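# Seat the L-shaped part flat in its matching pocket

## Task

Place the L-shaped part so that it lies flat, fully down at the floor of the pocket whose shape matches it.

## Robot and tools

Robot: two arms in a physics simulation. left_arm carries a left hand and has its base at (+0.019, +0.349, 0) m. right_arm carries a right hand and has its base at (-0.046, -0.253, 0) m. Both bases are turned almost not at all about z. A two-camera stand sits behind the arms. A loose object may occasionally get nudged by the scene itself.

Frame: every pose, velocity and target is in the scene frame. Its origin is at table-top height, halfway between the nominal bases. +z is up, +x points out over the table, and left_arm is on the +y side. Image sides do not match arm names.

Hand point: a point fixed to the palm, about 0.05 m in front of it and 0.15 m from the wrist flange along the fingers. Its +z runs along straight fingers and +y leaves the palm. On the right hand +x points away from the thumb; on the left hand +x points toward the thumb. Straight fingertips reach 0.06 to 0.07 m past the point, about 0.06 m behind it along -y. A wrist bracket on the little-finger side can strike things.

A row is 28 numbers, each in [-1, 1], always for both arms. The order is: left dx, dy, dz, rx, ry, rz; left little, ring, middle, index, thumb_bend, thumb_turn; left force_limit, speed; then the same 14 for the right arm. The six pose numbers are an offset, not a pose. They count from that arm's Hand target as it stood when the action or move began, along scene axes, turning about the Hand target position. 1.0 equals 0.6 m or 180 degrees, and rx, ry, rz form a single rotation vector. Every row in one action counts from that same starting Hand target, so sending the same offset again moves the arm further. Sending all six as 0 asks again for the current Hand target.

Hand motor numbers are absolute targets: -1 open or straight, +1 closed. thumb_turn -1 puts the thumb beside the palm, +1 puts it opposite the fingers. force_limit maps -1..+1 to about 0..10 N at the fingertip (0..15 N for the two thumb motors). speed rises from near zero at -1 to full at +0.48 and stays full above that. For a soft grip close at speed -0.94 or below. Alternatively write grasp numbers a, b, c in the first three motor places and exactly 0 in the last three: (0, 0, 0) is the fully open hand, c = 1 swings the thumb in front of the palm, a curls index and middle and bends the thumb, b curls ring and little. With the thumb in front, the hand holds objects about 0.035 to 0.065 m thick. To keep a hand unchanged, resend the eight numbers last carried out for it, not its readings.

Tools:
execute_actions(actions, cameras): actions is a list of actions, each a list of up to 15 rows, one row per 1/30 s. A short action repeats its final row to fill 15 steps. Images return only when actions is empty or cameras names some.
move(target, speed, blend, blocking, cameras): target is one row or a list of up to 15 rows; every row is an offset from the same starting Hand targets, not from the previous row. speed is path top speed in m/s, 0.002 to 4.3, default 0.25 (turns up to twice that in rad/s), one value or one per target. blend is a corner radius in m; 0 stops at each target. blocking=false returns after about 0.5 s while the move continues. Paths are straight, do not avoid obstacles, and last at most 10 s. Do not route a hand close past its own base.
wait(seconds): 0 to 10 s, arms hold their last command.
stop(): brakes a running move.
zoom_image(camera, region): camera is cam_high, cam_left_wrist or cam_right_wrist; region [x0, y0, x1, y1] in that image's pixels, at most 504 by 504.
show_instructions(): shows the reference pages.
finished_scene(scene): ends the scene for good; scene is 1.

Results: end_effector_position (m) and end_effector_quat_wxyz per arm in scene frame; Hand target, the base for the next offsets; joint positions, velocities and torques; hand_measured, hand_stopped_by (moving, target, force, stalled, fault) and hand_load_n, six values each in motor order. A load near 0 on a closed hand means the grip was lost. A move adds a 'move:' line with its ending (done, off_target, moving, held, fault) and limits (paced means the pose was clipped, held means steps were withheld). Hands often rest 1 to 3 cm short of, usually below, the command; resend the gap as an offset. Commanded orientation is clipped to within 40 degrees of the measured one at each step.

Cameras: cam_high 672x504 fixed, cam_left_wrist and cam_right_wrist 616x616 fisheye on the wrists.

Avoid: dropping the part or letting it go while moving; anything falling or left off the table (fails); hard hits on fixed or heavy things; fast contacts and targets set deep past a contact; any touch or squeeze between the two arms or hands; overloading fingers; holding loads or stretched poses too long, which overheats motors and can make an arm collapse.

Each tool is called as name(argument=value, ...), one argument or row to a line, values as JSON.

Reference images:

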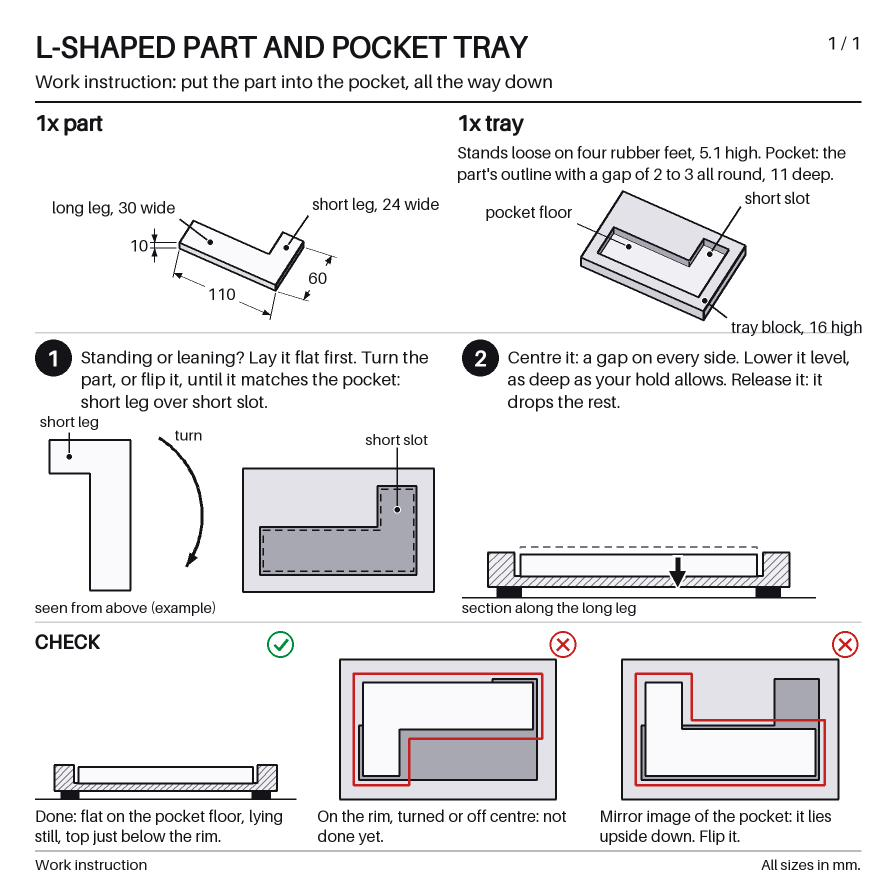

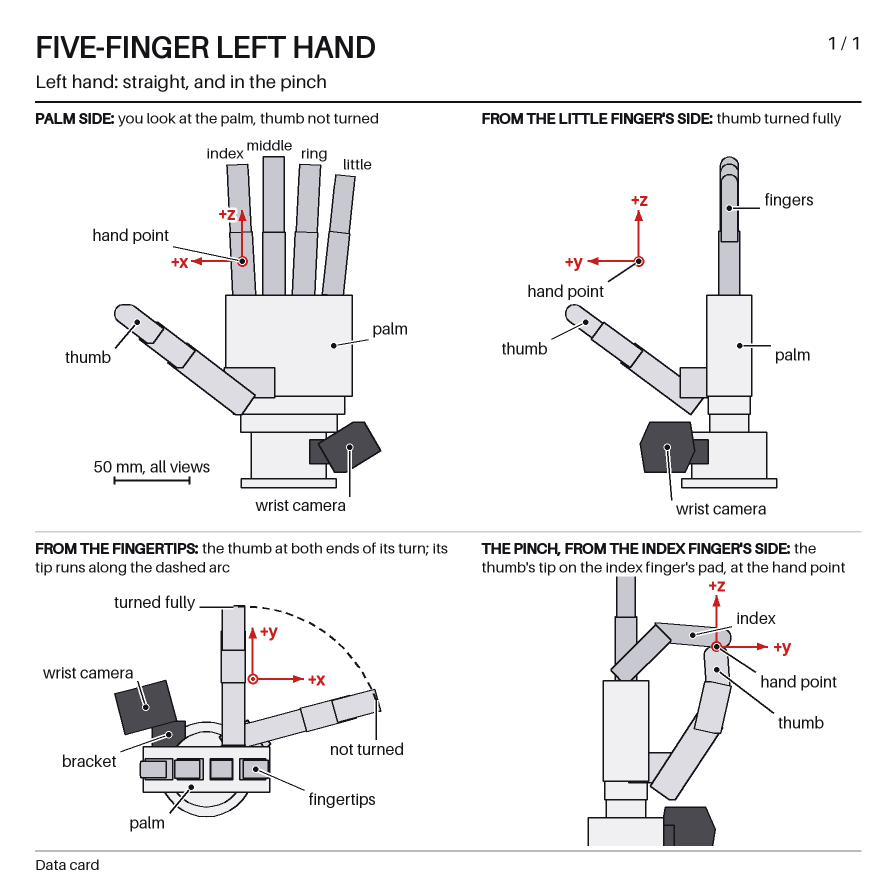

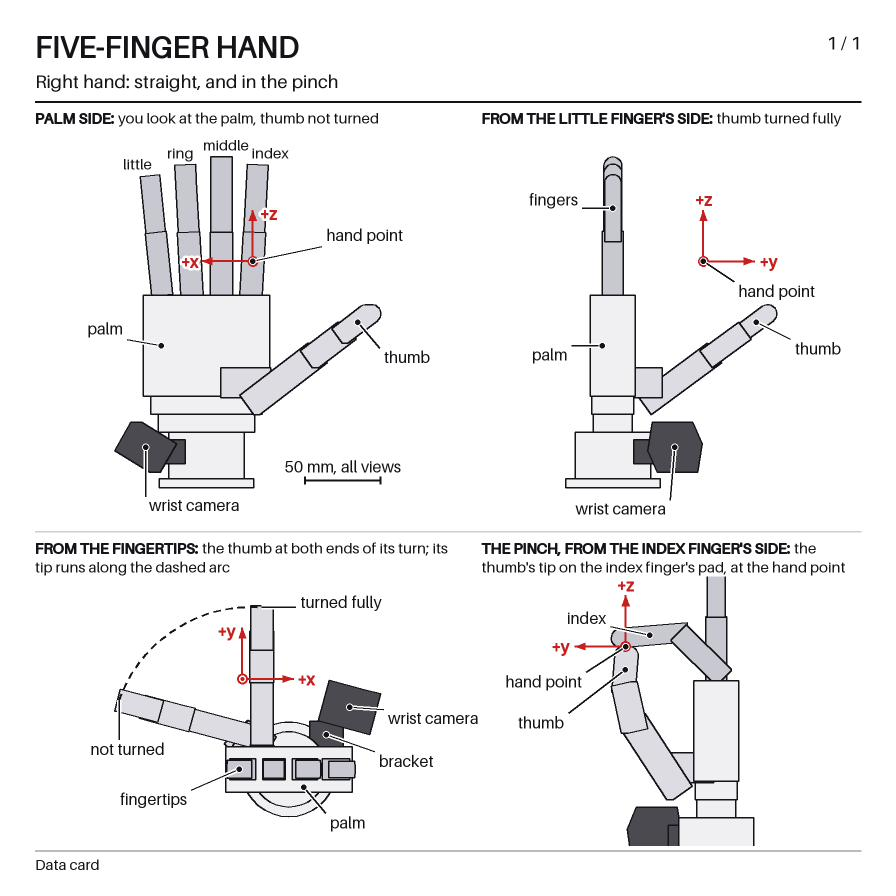

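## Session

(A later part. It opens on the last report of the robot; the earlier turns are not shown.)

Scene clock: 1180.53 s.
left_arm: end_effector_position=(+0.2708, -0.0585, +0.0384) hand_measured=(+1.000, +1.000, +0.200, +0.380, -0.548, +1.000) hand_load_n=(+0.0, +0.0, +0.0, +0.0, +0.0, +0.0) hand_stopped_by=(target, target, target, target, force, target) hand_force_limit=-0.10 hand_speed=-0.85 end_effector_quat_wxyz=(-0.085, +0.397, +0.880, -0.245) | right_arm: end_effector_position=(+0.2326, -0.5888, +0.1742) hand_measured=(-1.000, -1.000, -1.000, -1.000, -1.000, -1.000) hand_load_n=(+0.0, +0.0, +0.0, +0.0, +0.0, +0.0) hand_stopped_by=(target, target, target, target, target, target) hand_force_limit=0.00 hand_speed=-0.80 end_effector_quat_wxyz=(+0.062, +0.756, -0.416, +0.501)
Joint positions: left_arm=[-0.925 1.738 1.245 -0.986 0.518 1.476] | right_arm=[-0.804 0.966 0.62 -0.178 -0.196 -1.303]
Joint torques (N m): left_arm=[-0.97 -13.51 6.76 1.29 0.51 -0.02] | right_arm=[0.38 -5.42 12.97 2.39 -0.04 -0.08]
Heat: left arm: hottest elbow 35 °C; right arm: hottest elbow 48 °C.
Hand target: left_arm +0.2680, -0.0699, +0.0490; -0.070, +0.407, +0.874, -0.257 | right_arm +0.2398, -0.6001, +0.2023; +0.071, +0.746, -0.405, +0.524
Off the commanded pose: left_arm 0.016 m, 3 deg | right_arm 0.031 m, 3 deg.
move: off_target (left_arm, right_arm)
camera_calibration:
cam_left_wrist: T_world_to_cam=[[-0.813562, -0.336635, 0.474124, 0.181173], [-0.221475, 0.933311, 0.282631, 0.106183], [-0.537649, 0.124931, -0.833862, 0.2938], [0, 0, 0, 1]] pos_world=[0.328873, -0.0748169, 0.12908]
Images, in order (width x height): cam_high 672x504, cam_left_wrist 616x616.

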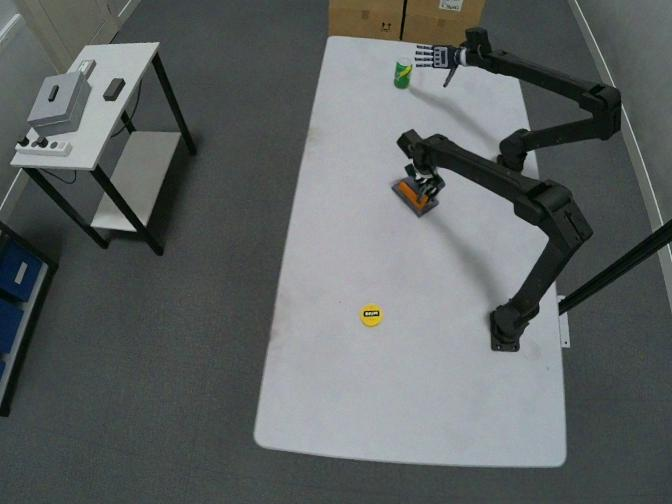

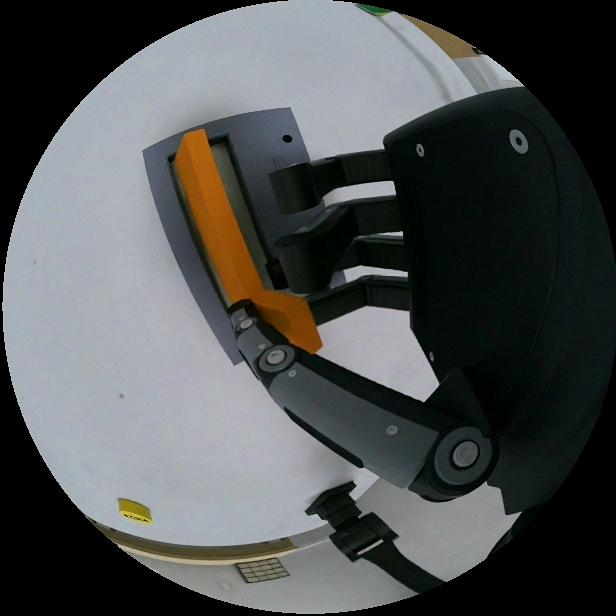

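execute_actions(
  actions=[
    [[0,0,0,0,0,0,1,1,0.02,-0.1,-0.1,1,-0.1,-0.9, 0,0,0,0,0,0,-1,-1,-1,-1,-1,-1,0,-0.8]],
    [[0,0,0,0,0,0,1,1,0.02,-0.1,-0.1,1,-0.1,-0.9, 0,0,0,0,0,0,-1,-1,-1,-1,-1,-1,0,-0.8]],
  ],
  cameras=["cam_high","cam_left_wrist"],
)

zoom_image(
  camera="cam_left_wrist",
  region=[165, 100, 345, 350],
)

zoom_image(
  camera="cam_high",
  region=[390, 175, 440, 225],
)

Scene clock: 1233.33 s.
left_arm: end_effector_position=(+0.2712, -0.0590, +0.0419) hand_measured=(+1.000, +1.000, +0.020, -0.100, -0.548, +1.000) hand_load_n=(+0.0, +0.0, +0.0, +0.0, +0.0, +0.0) hand_stopped_by=(target, target, target, target, force, target) hand_force_limit=-0.10 hand_speed=-0.90 end_effector_quat_wxyz=(-0.082, +0.398, +0.880, -0.247) | right_arm: end_effector_position=(+0.2326, -0.5888, +0.1742) hand_measured=(-1.000, -1.000, -1.000, -1.000, -1.000, -1.000) hand_load_n=(+0.0, +0.0, +0.0, +0.0, +0.0, +0.0) hand_stopped_by=(target, target, target, target, target, target) hand_force_limit=0.00 hand_speed=-0.80 end_effector_quat_wxyz=(+0.062, +0.756, -0.416, +0.501)
Joint positions: left_arm=[-0.925 1.731 1.245 -0.986 0.518 1.476] | right_arm=[-0.804 0.966 0.62 -0.178 -0.196 -1.303]
Joint torques (N m): left_arm=[-0.97 -13.1 6.78 1.4 0.49 -0.01] | right_arm=[0.5 -5.42 13 2.41 -0.03 -0.12]
Heat: left arm: hottest elbow 34 °C; right arm: hottest elbow 48 °C.
Hand target: left_arm +0.2680, -0.0699, +0.0490; -0.070, +0.407, +0.874, -0.257 | right_arm +0.2398, -0.6001, +0.2023; +0.071, +0.746, -0.405, +0.524
Off the commanded pose: left_arm 0.013 m, 2 deg | right_arm 0.031 m, 3 deg.
Step readings (end_effector_position of left_arm | right_arm):
0: (+0.2708, -0.0585, +0.0384) | (+0.2326, -0.5888, +0.1742)
1: (+0.2708, -0.0585, +0.0384) | (+0.2326, -0.5888, +0.1742)
2: (+0.2708, -0.0585, +0.0384) | (+0.2326, -0.5888, +0.1742)
4: (+0.2708, -0.0585, +0.0384) | (+0.2326, -0.5888, +0.1742)
8: (+0.2708, -0.0585, +0.0384) | (+0.2326, -0.5888, +0.1742)
15: (+0.2708, -0.0585, +0.0384) | (+0.2326, -0.5888, +0.1742)
16: (+0.2709, -0.0586, +0.0391) | (+0.2326, -0.5888, +0.1742)
17: (+0.2709, -0.0587, +0.0398) | (+0.2326, -0.5888, +0.1742)
19: (+0.2710, -0.0588, +0.0405) | (+0.2326, -0.5888, +0.1742)
23: (+0.2712, -0.0590, +0.0419) | (+0.2326, -0.5888, +0.1742)
30: (+0.2712, -0.0590, +0.0419) | (+0.2326, -0.5888, +0.1742)
camera_calibration:
cam_left_wrist: T_world_to_cam=[[-0.815712, -0.333823, 0.472415, 0.180402], [-0.222832, 0.93499, 0.275933, 0.106554], [-0.533816, 0.119813, -0.837069, 0.295782], [0, 0, 0, 1]] pos_world=[0.328793, -0.0748434, 0.132964]
Images, in order (width x height): cam_high 672x504, cam_left_wrist 616x616.

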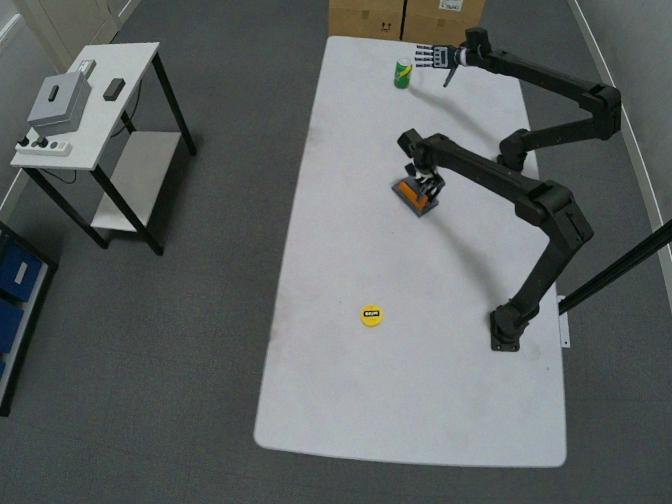

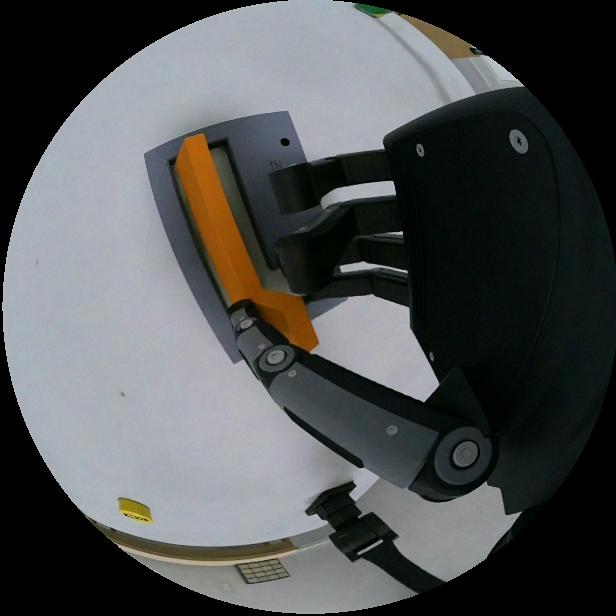

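Scaled by 2.016 from the camera's 616x616 image, which has a finer 880x880 frame.

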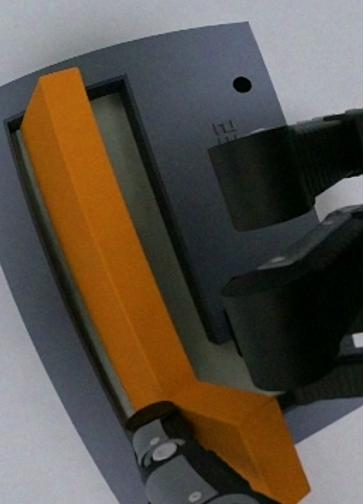

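Scaled by 10.080 from the camera's 672x504 image, which has a finer 960x720 frame.

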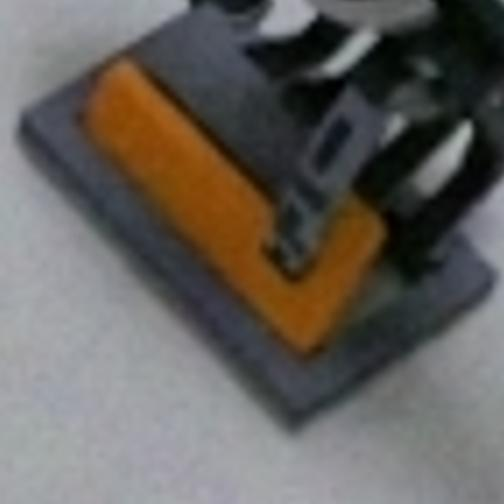

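move(
  target=[-0.010,-0.009,0.004,0,0,0,1,1,0.15,0.3,-0.1,1,-0.1,-0.5, 0,0,0,0,0,0,-1,-1,-1,-1,-1,-1,0,-0.8],
  speed=0.04,
  cameras=["cam_high","cam_left_wrist"],
)

zoom_image(
  camera="cam_left_wrist",
  region=[165, 100, 345, 350],
)

zoom_image(
  camera="cam_high",
  region=[390, 175, 440, 225],
)

Scene clock: 1248.03 s.
left_arm: end_effector_position=(+0.2637, -0.0634, +0.0421) hand_measured=(+1.000, +1.000, +0.150, +0.300, -0.548, +1.000) hand_load_n=(+0.0, +0.5, +0.0, +0.0, +0.0, +0.0) hand_stopped_by=(target, target, target, target, force, target) hand_force_limit=-0.10 hand_speed=-0.50 end_effector_quat_wxyz=(-0.085, +0.398, +0.880, -0.246) | right_arm: end_effector_position=(+0.2326, -0.5888, +0.1742) hand_measured=(-1.000, -1.000, -1.000, -1.000, -1.000, -1.000) hand_load_n=(+0.0, +0.0, +0.0, +0.0, +0.0, +0.0) hand_stopped_by=(target, target, target, target, target, target) hand_force_limit=0.00 hand_speed=-0.80 end_effector_quat_wxyz=(+0.062, +0.756, -0.416, +0.501)
Joint positions: left_arm=[-0.942 1.731 1.245 -0.982 0.518 1.457] | right_arm=[-0.804 0.966 0.62 -0.178 -0.196 -1.303]
Joint torques (N m): left_arm=[-1.2 -13.16 7.05 1.21 0.41 -0.02] | right_arm=[0.26 -5.77 13.09 2.4 -0.01 -0.08]
Heat: left arm: hottest elbow 34 °C; right arm: hottest elbow 48 °C.
Hand target: left_arm +0.2620, -0.0753, +0.0514; -0.070, +0.407, +0.874, -0.257 | right_arm +0.2398, -0.6001, +0.2023; +0.071, +0.746, -0.405, +0.524
Off the commanded pose: left_arm 0.015 m, 2 deg | right_arm 0.031 m, 3 deg.
move: off_target (left_arm, right_arm)
camera_calibration:
cam_left_wrist: T_world_to_cam=[[-0.813755, -0.334873, 0.47504, 0.172024], [-0.220562, 0.934119, 0.280668, 0.10806], [-0.537732, 0.123619, -0.834004, 0.293555], [0, 0, 0, 1]] pos_world=[0.321673, -0.0796239, 0.132779]
Images, in order (width x height): cam_high 672x504, cam_left_wrist 616x616.

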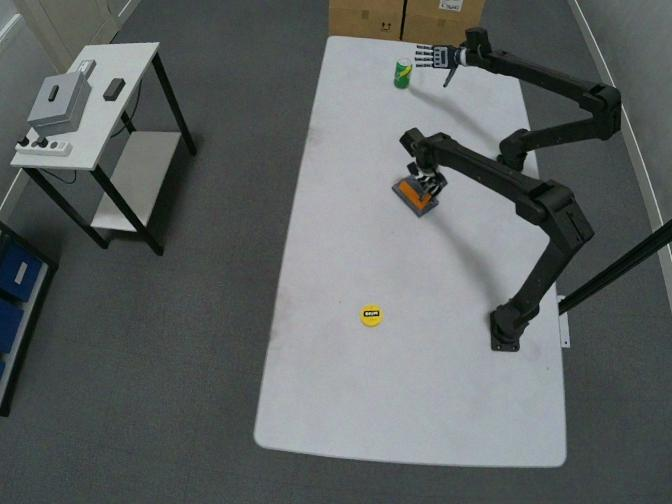

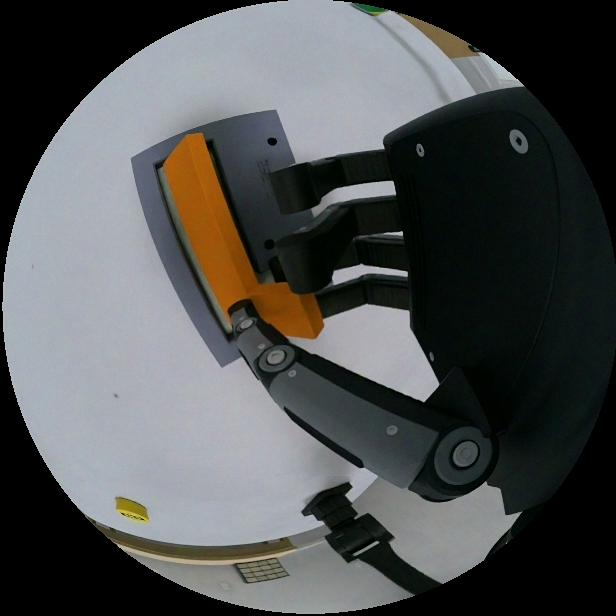

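Scaled by 2.016 from the camera's 616x616 image, which has a finer 880x880 frame.

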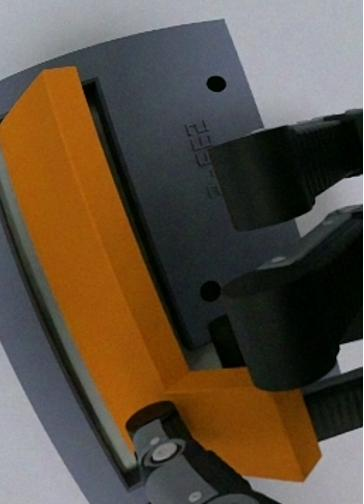

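Scaled by 10.080 from the camera's 672x504 image, which has a finer 960x720 frame.

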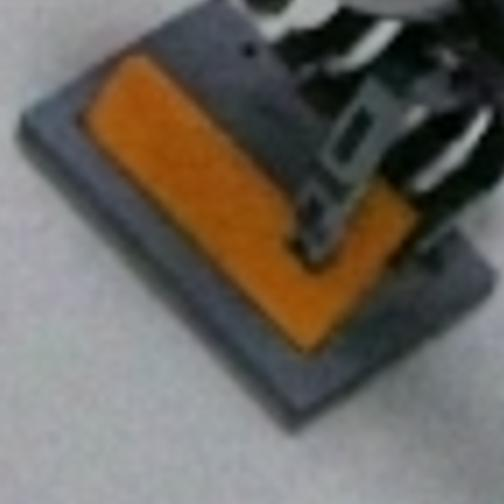

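execute_actions(
  actions=[
    [[0,0,0,0,0,0,1,1,0.1,0.02,-0.1,1,-0.1,-0.9, 0,0,0,0,0,0,-1,-1,-1,-1,-1,-1,0,-0.8]],
  ],
  cameras=["cam_high","cam_left_wrist"],
)

zoom_image(
  camera="cam_left_wrist",
  region=[165, 100, 345, 350],
)

zoom_image(
  camera="cam_high",
  region=[390, 175, 440, 225],
)

Scene clock: 1260.67 s.
left_arm: end_effector_position=(+0.2637, -0.0634, +0.0421) hand_measured=(+1.000, +1.000, +0.100, +0.020, -0.548, +1.000) hand_load_n=(+0.0, +0.0, +0.0, -0.5, +0.0, +0.0) hand_stopped_by=(target, target, target, target, force, target) hand_force_limit=-0.10 hand_speed=-0.90 end_effector_quat_wxyz=(-0.085, +0.398, +0.880, -0.246) | right_arm: end_effector_position=(+0.2326, -0.5888, +0.1742) hand_measured=(-1.000, -1.000, -1.000, -1.000, -1.000, -1.000) hand_load_n=(+0.0, +0.0, +0.5, +0.0, +0.0, +0.0) hand_stopped_by=(target, target, target, target, target, target) hand_force_limit=0.00 hand_speed=-0.80 end_effector_quat_wxyz=(+0.062, +0.756, -0.416, +0.501)
Joint positions: left_arm=[-0.942 1.731 1.245 -0.982 0.518 1.457] | right_arm=[-0.804 0.966 0.62 -0.178 -0.196 -1.303]
Joint torques (N m): left_arm=[-0.91 -13.27 7.05 1.13 0.41 -0.02] | right_arm=[0.26 -5.54 13.04 2.41 -0.01 -0.09]
Heat: left arm: hottest elbow 34 °C; right arm: hottest elbow 48 °C.
Hand target: left_arm +0.2620, -0.0753, +0.0514; -0.070, +0.407, +0.874, -0.257 | right_arm +0.2398, -0.6001, +0.2023; +0.071, +0.746, -0.405, +0.524
Off the commanded pose: left_arm 0.015 m, 2 deg | right_arm 0.031 m, 3 deg.
Step readings (end_effector_position of left_arm | right_arm):
0: (+0.2637, -0.0634, +0.0421) | (+0.2326, -0.5888, +0.1742)
1: (+0.2637, -0.0634, +0.0421) | (+0.2326, -0.5888, +0.1742)
2: (+0.2637, -0.0634, +0.0421) | (+0.2326, -0.5888, +0.1742)
4: (+0.2637, -0.0634, +0.0421) | (+0.2326, -0.5888, +0.1742)
8: (+0.2637, -0.0634, +0.0421) | (+0.2326, -0.5888, +0.1742)
15: (+0.2637, -0.0634, +0.0421) | (+0.2326, -0.5888, +0.1742)
camera_calibration:
cam_left_wrist: T_world_to_cam=[[-0.813755, -0.334873, 0.47504, 0.172024], [-0.220562, 0.934119, 0.280668, 0.10806], [-0.537732, 0.123619, -0.834004, 0.293555], [0, 0, 0, 1]] pos_world=[0.321673, -0.0796239, 0.132779]
Images, in order (width x height): cam_high 672x504, cam_left_wrist 616x616.

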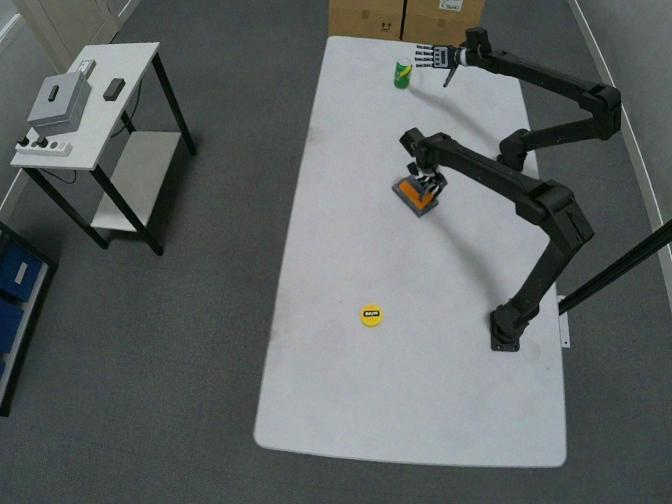

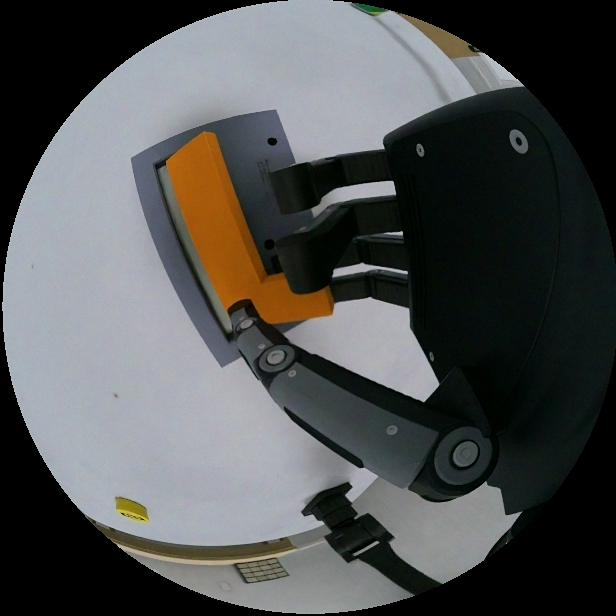

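Scaled by 2.016 from the camera's 616x616 image, which has a finer 880x880 frame.

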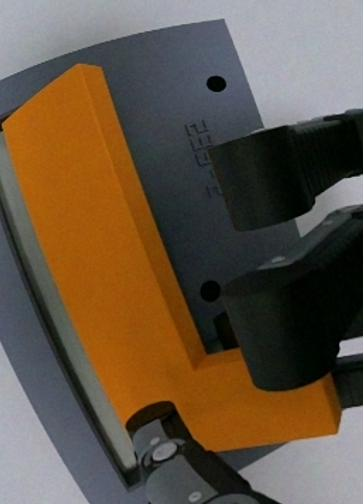

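Scaled by 10.080 from the camera's 672x504 image, which has a finer 960x720 frame.

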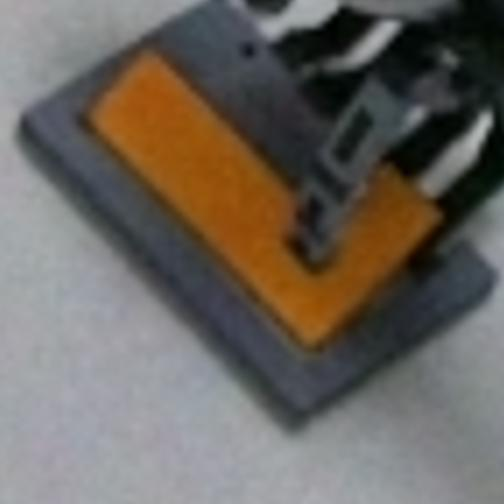

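move(
  target=[-0.0415,-0.037,0.007,0,0,0,1,1,0.1,0.02,-1,-1,-0.1,-0.6, 0,0,0,0,0,0,-1,-1,-1,-1,-1,-1,0,-0.8],
  speed=0.05,
  cameras=["cam_high","cam_left_wrist"],
)

zoom_image(
  camera="cam_left_wrist",
  region=[120, 80, 350, 350],
)

zoom_image(
  camera="cam_high",
  region=[390, 175, 440, 225],
)

Scene clock: 1291.00 s.
left_arm: end_effector_position=(+0.2364, -0.0819, +0.0424) hand_measured=(+1.000, +1.000, +0.100, +0.020, -1.000, -1.000) hand_load_n=(+0.0, +0.0, +0.0, +0.0, +0.0, +0.0) hand_stopped_by=(target, target, target, target, target, target) hand_force_limit=-0.10 hand_speed=-0.60 end_effector_quat_wxyz=(-0.089, +0.399, +0.880, -0.243) | right_arm: end_effector_position=(+0.2326, -0.5888, +0.1742) hand_measured=(-1.000, -1.000, -1.000, -1.000, -1.000, -1.000) hand_load_n=(+0.0, +0.0, +0.0, -0.5, +0.0, +0.0) hand_stopped_by=(target, target, target, target, target, target) hand_force_limit=0.00 hand_speed=-0.80 end_effector_quat_wxyz=(+0.062, +0.756, -0.416, +0.501)
Joint positions: left_arm=[-1.01 1.731 1.245 -0.956 0.509 1.385] | right_arm=[-0.804 0.966 0.62 -0.178 -0.196 -1.303]
Joint torques (N m): left_arm=[-0.79 -12.98 8.05 1.24 0.41 -0.02] | right_arm=[0.15 -5.3 13.07 2.4 -0.04 -0.08]
Heat: left arm: hottest elbow 34 °C; right arm: hottest elbow 48 °C.
Hand target: left_arm +0.2371, -0.0975, +0.0556; -0.070, +0.407, +0.874, -0.257 | right_arm +0.2398, -0.6001, +0.2023; +0.071, +0.746, -0.405, +0.524
Off the commanded pose: left_arm 0.020 m, 3 deg | right_arm 0.031 m, 3 deg.
move: off_target (left_arm, right_arm)
camera_calibration:
cam_left_wrist: T_world_to_cam=[[-0.813364, -0.335685, 0.475136, 0.143326], [-0.215711, 0.932533, 0.289572, 0.117622], [-0.540285, 0.133036, -0.830899, 0.282651], [0, 0, 0, 1]] pos_world=[0.29466, -0.0991762, 0.132695]
Images, in order (width x height): cam_high 672x504, cam_left_wrist 616x616.

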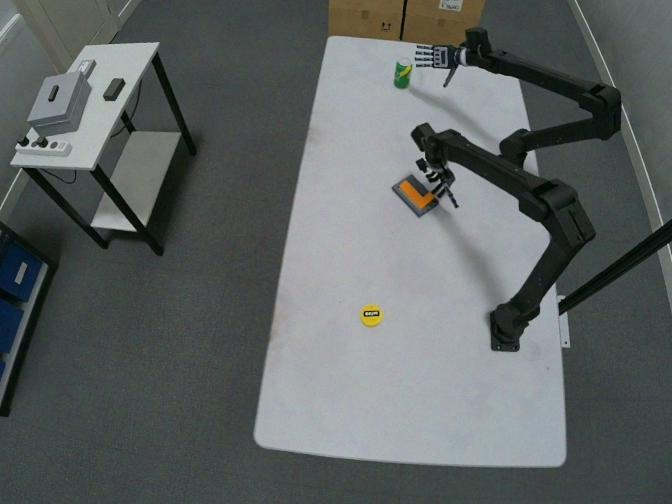

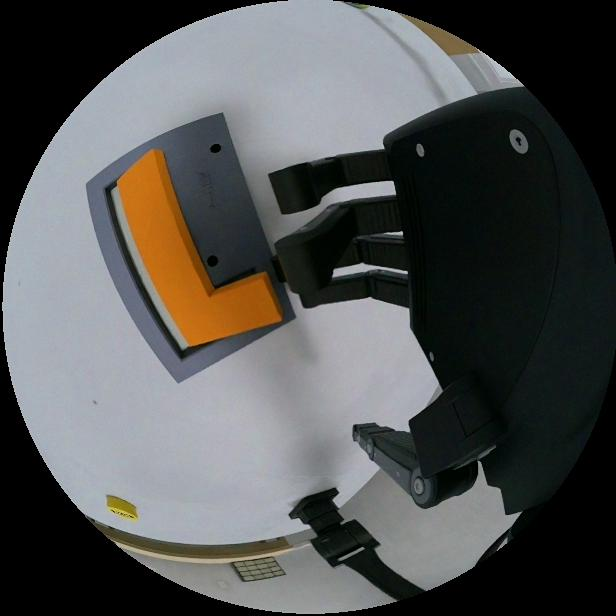

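Scaled by 1.867 from the camera's 616x616 image, which has a finer 880x880 frame.

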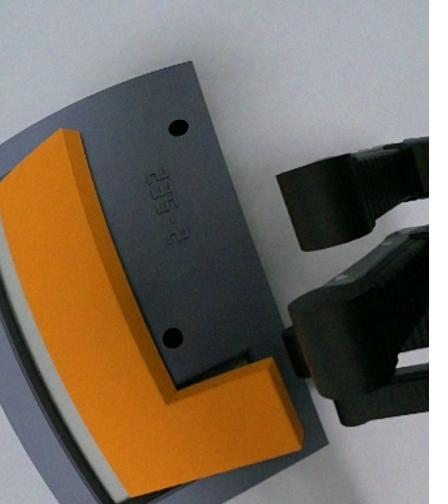

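Scaled by 10.080 from the camera's 672x504 image, which has a finer 960x720 frame.

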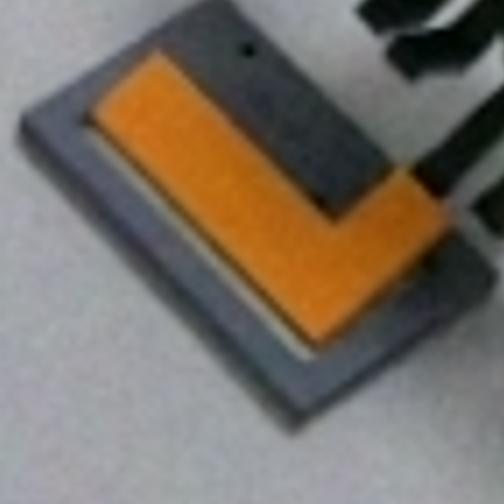

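move(
  target=[0.033,-0.053,0.022,0,0,0,1,1,0.1,0.02,-1,-1,-0.1,-0.6, 0,0,0,0,0,0,-1,-1,-1,-1,-1,-1,0,-0.8],
  speed=0.08,
  cameras=["cam_high","cam_left_wrist"],
)

zoom_image(
  camera="cam_left_wrist",
  region=[120, 80, 350, 350],
)

zoom_image(
  camera="cam_high",
  region=[390, 165, 450, 225],
)

Scene clock: 1317.37 s.
left_arm: end_effector_position=(+0.2502, -0.1036, +0.0483) hand_measured=(+1.000, +1.000, +0.100, +0.020, -1.000, -1.000) hand_load_n=(+0.0, +0.0, +0.0, +0.0, +0.0, +0.0) hand_stopped_by=(target, target, target, target, target, target) hand_force_limit=-0.10 hand_speed=-0.60 end_effector_quat_wxyz=(-0.088, +0.399, +0.880, -0.243) | right_arm: end_effector_position=(+0.2326, -0.5888, +0.1742) hand_measured=(-1.000, -1.000, -1.000, -1.000, -1.000, -1.000) hand_load_n=(+0.0, +0.5, +0.0, +0.0, +0.0, +0.0) hand_stopped_by=(target, target, target, target, target, target) hand_force_limit=0.00 hand_speed=-0.80 end_effector_quat_wxyz=(+0.062, +0.756, -0.416, +0.501)
Joint positions: left_arm=[-1.01 1.783 1.335 -0.993 0.509 1.385] | right_arm=[-0.804 0.966 0.62 -0.178 -0.196 -1.303]
Joint torques (N m): left_arm=[-1.08 -12.4 11.88 0.13 0.39 -0.01] | right_arm=[0.38 -5.36 13.19 2.4 -0.02 -0.08]
Heat: left arm: hottest elbow 35 °C; right arm: hottest elbow 48 °C.
Hand target: left_arm +0.2569, -0.1293, +0.0688; -0.070, +0.407, +0.874, -0.257 | right_arm +0.2398, -0.6001, +0.2023; +0.071, +0.746, -0.405, +0.524
Off the commanded pose: left_arm 0.034 m, 3 deg | right_arm 0.031 m, 3 deg.
move: off_target (left_arm, right_arm)
camera_calibration:
cam_left_wrist: T_world_to_cam=[[-0.813708, -0.33515, 0.474924, 0.144603], [-0.215961, 0.932868, 0.288302, 0.139275], [-0.539666, 0.132029, -0.831462, 0.297814], [0, 0, 0, 1]] pos_world=[0.308463, -0.120781, 0.138792]
Images, in order (width x height): cam_high 672x504, cam_left_wrist 616x616.

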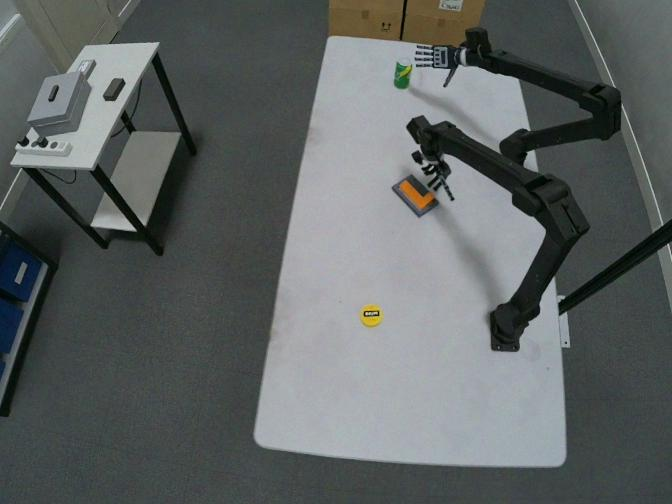

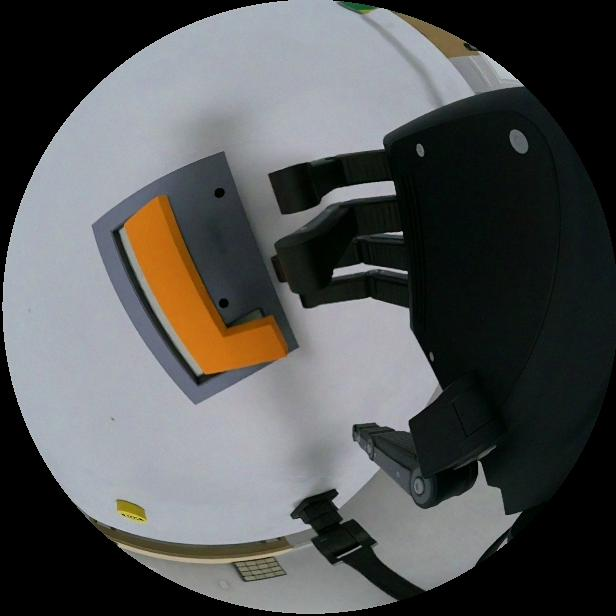

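Scaled by 1.867 from the camera's 616x616 image, which has a finer 880x880 frame.

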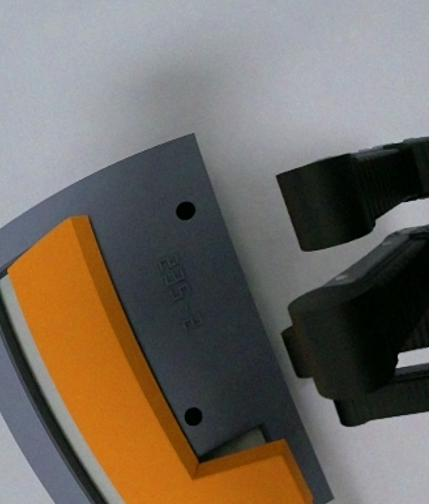

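Scaled by 8.400 from the camera's 672x504 image, which has a finer 960x720 frame.

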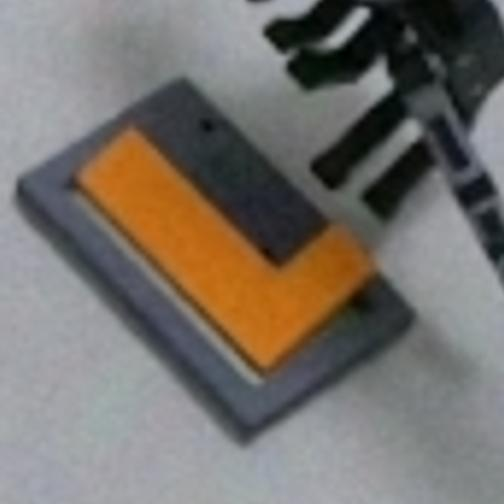

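move(
  target=[0.0167,-0.0187,0.0,0,0,0,1,1,0.1,0.02,-1,-1,-0.1,-0.6, 0,0,0,0,0,0,-1,-1,-1,-1,-1,-1,0,-0.8],
  speed=0.06,
  cameras=["cam_high","cam_left_wrist"],
)

zoom_image(
  camera="cam_left_wrist",
  region=[120, 100, 350, 370],
)

zoom_image(
  camera="cam_high",
  region=[390, 165, 450, 225],
)

Scene clock: 1333.53 s.
left_arm: end_effector_position=(+0.2581, -0.1161, +0.0488) hand_measured=(+1.000, +1.000, +0.100, +0.020, -1.000, -1.000) hand_load_n=(+0.0, +0.0, +0.0, +0.0, +0.0, +0.0) hand_stopped_by=(target, target, target, target, target, target) hand_force_limit=-0.10 hand_speed=-0.60 end_effector_quat_wxyz=(-0.089, +0.399, +0.880, -0.243) | right_arm: end_effector_position=(+0.2326, -0.5888, +0.1742) hand_measured=(-1.000, -1.000, -1.000, -1.000, -1.000, -1.000) hand_load_n=(+0.0, +0.0, +0.0, +0.0, +0.0, +0.5) hand_stopped_by=(target, target, target, target, target, target) hand_force_limit=0.00 hand_speed=-0.80 end_effector_quat_wxyz=(+0.062, +0.756, -0.416, +0.501)
Joint positions: left_arm=[-1.01 1.818 1.388 -1.012 0.509 1.385] | right_arm=[-0.804 0.966 0.62 -0.178 -0.196 -1.303]
Joint torques (N m): left_arm=[-0.73 -12.75 11.78 0.03 0.39 0.02] | right_arm=[0.5 -5.54 12.98 2.4 -0.02 -0.07]
Heat: left arm: hottest elbow 38 °C; right arm: hottest elbow 48 °C.
Hand target: left_arm +0.2670, -0.1405, +0.0688; -0.070, +0.407, +0.874, -0.257 | right_arm +0.2398, -0.6001, +0.2023; +0.071, +0.746, -0.405, +0.524
Off the commanded pose: left_arm 0.033 m, 3 deg | right_arm 0.031 m, 3 deg.
move: off_target (left_arm, right_arm)
camera_calibration:
cam_left_wrist: T_world_to_cam=[[-0.813364, -0.335685, 0.475136, 0.146536], [-0.215711, 0.932533, 0.289572, 0.152363], [-0.540285, 0.133036, -0.830899, 0.304296], [0, 0, 0, 1]] pos_world=[0.31646, -0.133376, 0.139095]
Images, in order (width x height): cam_high 672x504, cam_left_wrist 616x616.

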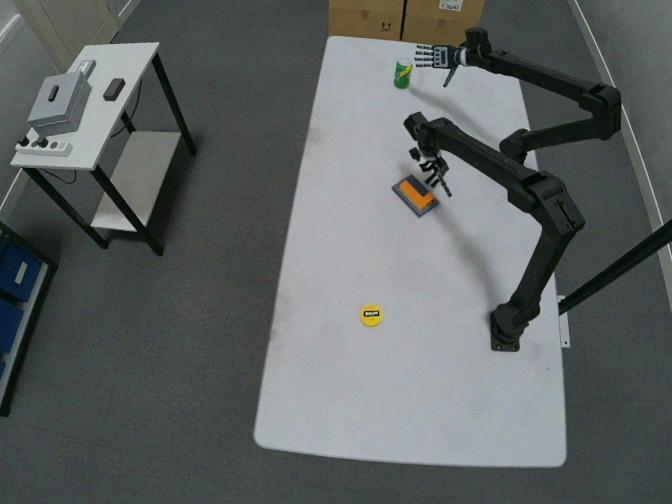

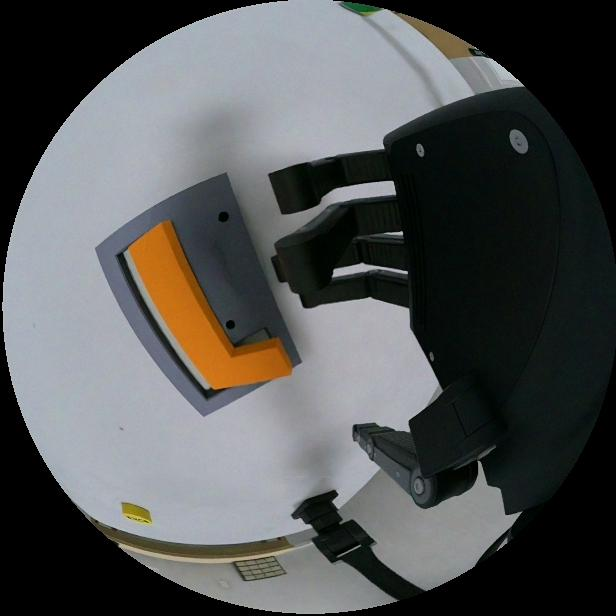

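Scaled by 1.867 from the camera's 616x616 image, which has a finer 880x880 frame.

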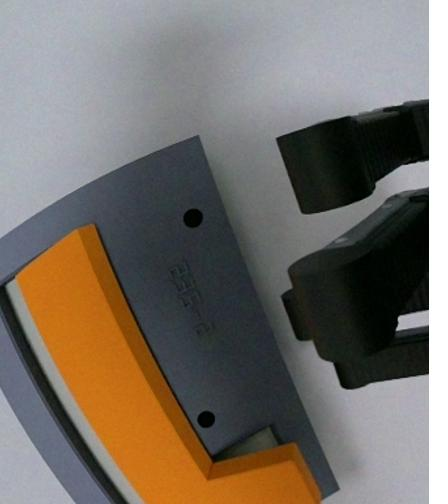

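Scaled by 8.400 from the camera's 672x504 image, which has a finer 960x720 frame.

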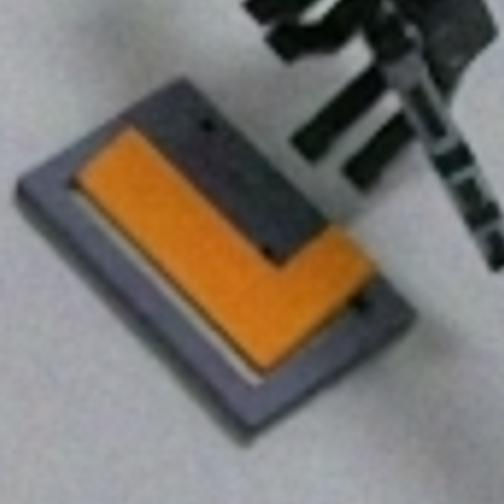

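move(
  target=[0.0547,0.0488,0.0,0,0,0,1,1,-0.03,-0.1,-1,-1,-0.1,-0.6, 0,0,0,0,0,0,-1,-1,-1,-1,-1,-1,0,-0.8],
  speed=0.06,
  cameras=["cam_high","cam_left_wrist"],
)

zoom_image(
  camera="cam_left_wrist",
  region=[120, 100, 350, 370],
)

zoom_image(
  camera="cam_high",
  region=[390, 165, 450, 225],
)

Scene clock: 1353.17 s.
left_arm: end_effector_position=(+0.2852, -0.0920, +0.0485) hand_measured=(+1.000, +1.000, -0.030, -0.100, -1.000, -1.000) hand_load_n=(+0.0, +0.0, +0.0, +0.0, +0.0, +0.0) hand_stopped_by=(target, target, target, target, target, target) hand_force_limit=-0.10 hand_speed=-0.60 end_effector_quat_wxyz=(-0.091, +0.396, +0.882, -0.239) | right_arm: end_effector_position=(+0.2326, -0.5888, +0.1742) hand_measured=(-1.000, -1.000, -1.000, -1.000, -1.000, -1.000) hand_load_n=(+0.0, +0.0, +0.0, +0.0, +0.0, +0.0) hand_stopped_by=(target, target, target, target, target, target) hand_force_limit=0.00 hand_speed=-0.80 end_effector_quat_wxyz=(+0.062, +0.756, -0.416, +0.501)
Joint positions: left_arm=[-0.944 1.818 1.388 -1.055 0.512 1.456] | right_arm=[-0.804 0.966 0.62 -0.178 -0.196 -1.303]
Joint torques (N m): left_arm=[0.32 -13.57 11.25 0.02 0.7 0.14] | right_arm=[0.38 -5.36 13.07 2.36 0.01 -0.08]
Heat: left arm: hottest elbow 40 °C; right arm: hottest elbow 48 °C.
Hand target: left_arm +0.2998, -0.1113, +0.0688; -0.070, +0.407, +0.874, -0.257 | right_arm +0.2398, -0.6001, +0.2023; +0.071, +0.746, -0.405, +0.524
Off the commanded pose: left_arm 0.032 m, 3 deg | right_arm 0.031 m, 3 deg.
move: off_target (left_arm, right_arm)
camera_calibration:
cam_left_wrist: T_world_to_cam=[[-0.810957, -0.343548, 0.473628, 0.17546], [-0.219232, 0.928916, 0.298417, 0.135975], [-0.542481, 0.138169, -0.828628, 0.316412], [0, 0, 0, 1]] pos_world=[0.343748, -0.109748, 0.138508]
Images, in order (width x height): cam_high 672x504, cam_left_wrist 616x616.

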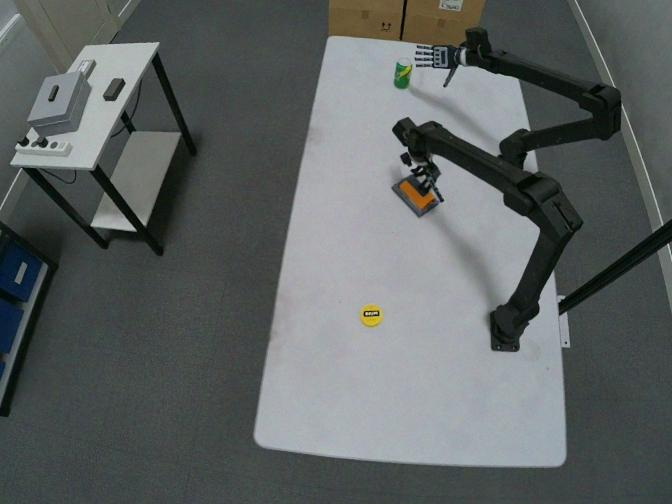

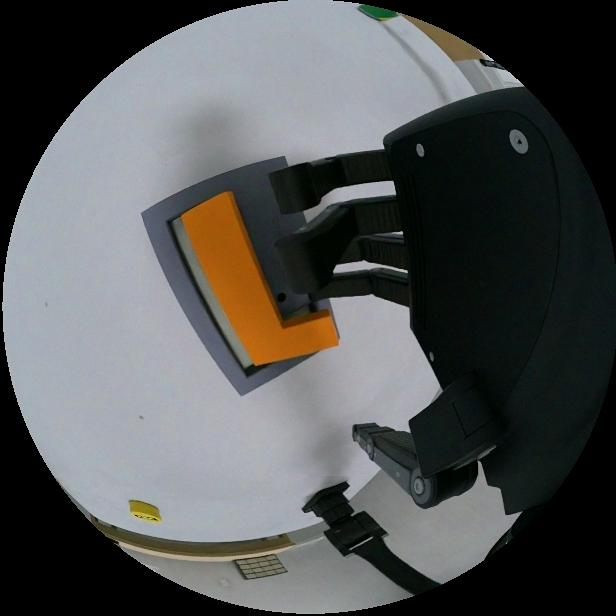

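Scaled by 1.867 from the camera's 616x616 image, which has a finer 880x880 frame.

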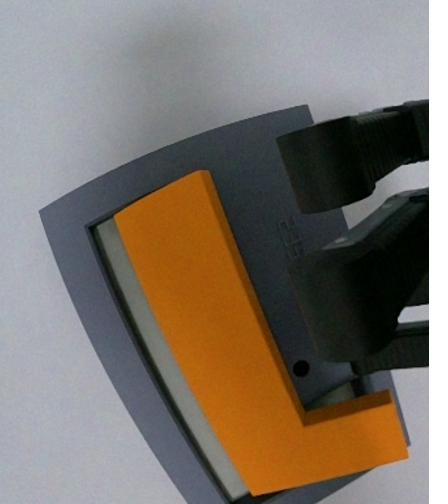

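Scaled by 8.400 from the camera's 672x504 image, which has a finer 960x720 frame.

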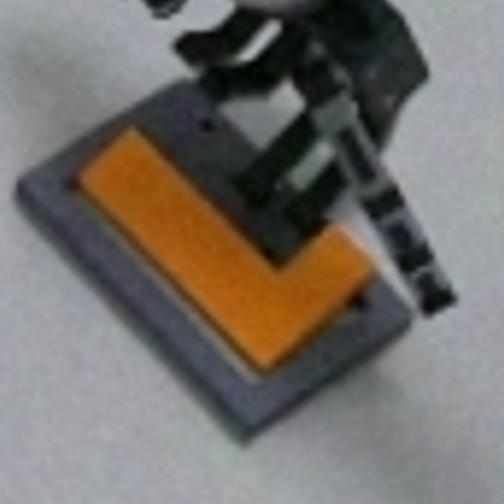

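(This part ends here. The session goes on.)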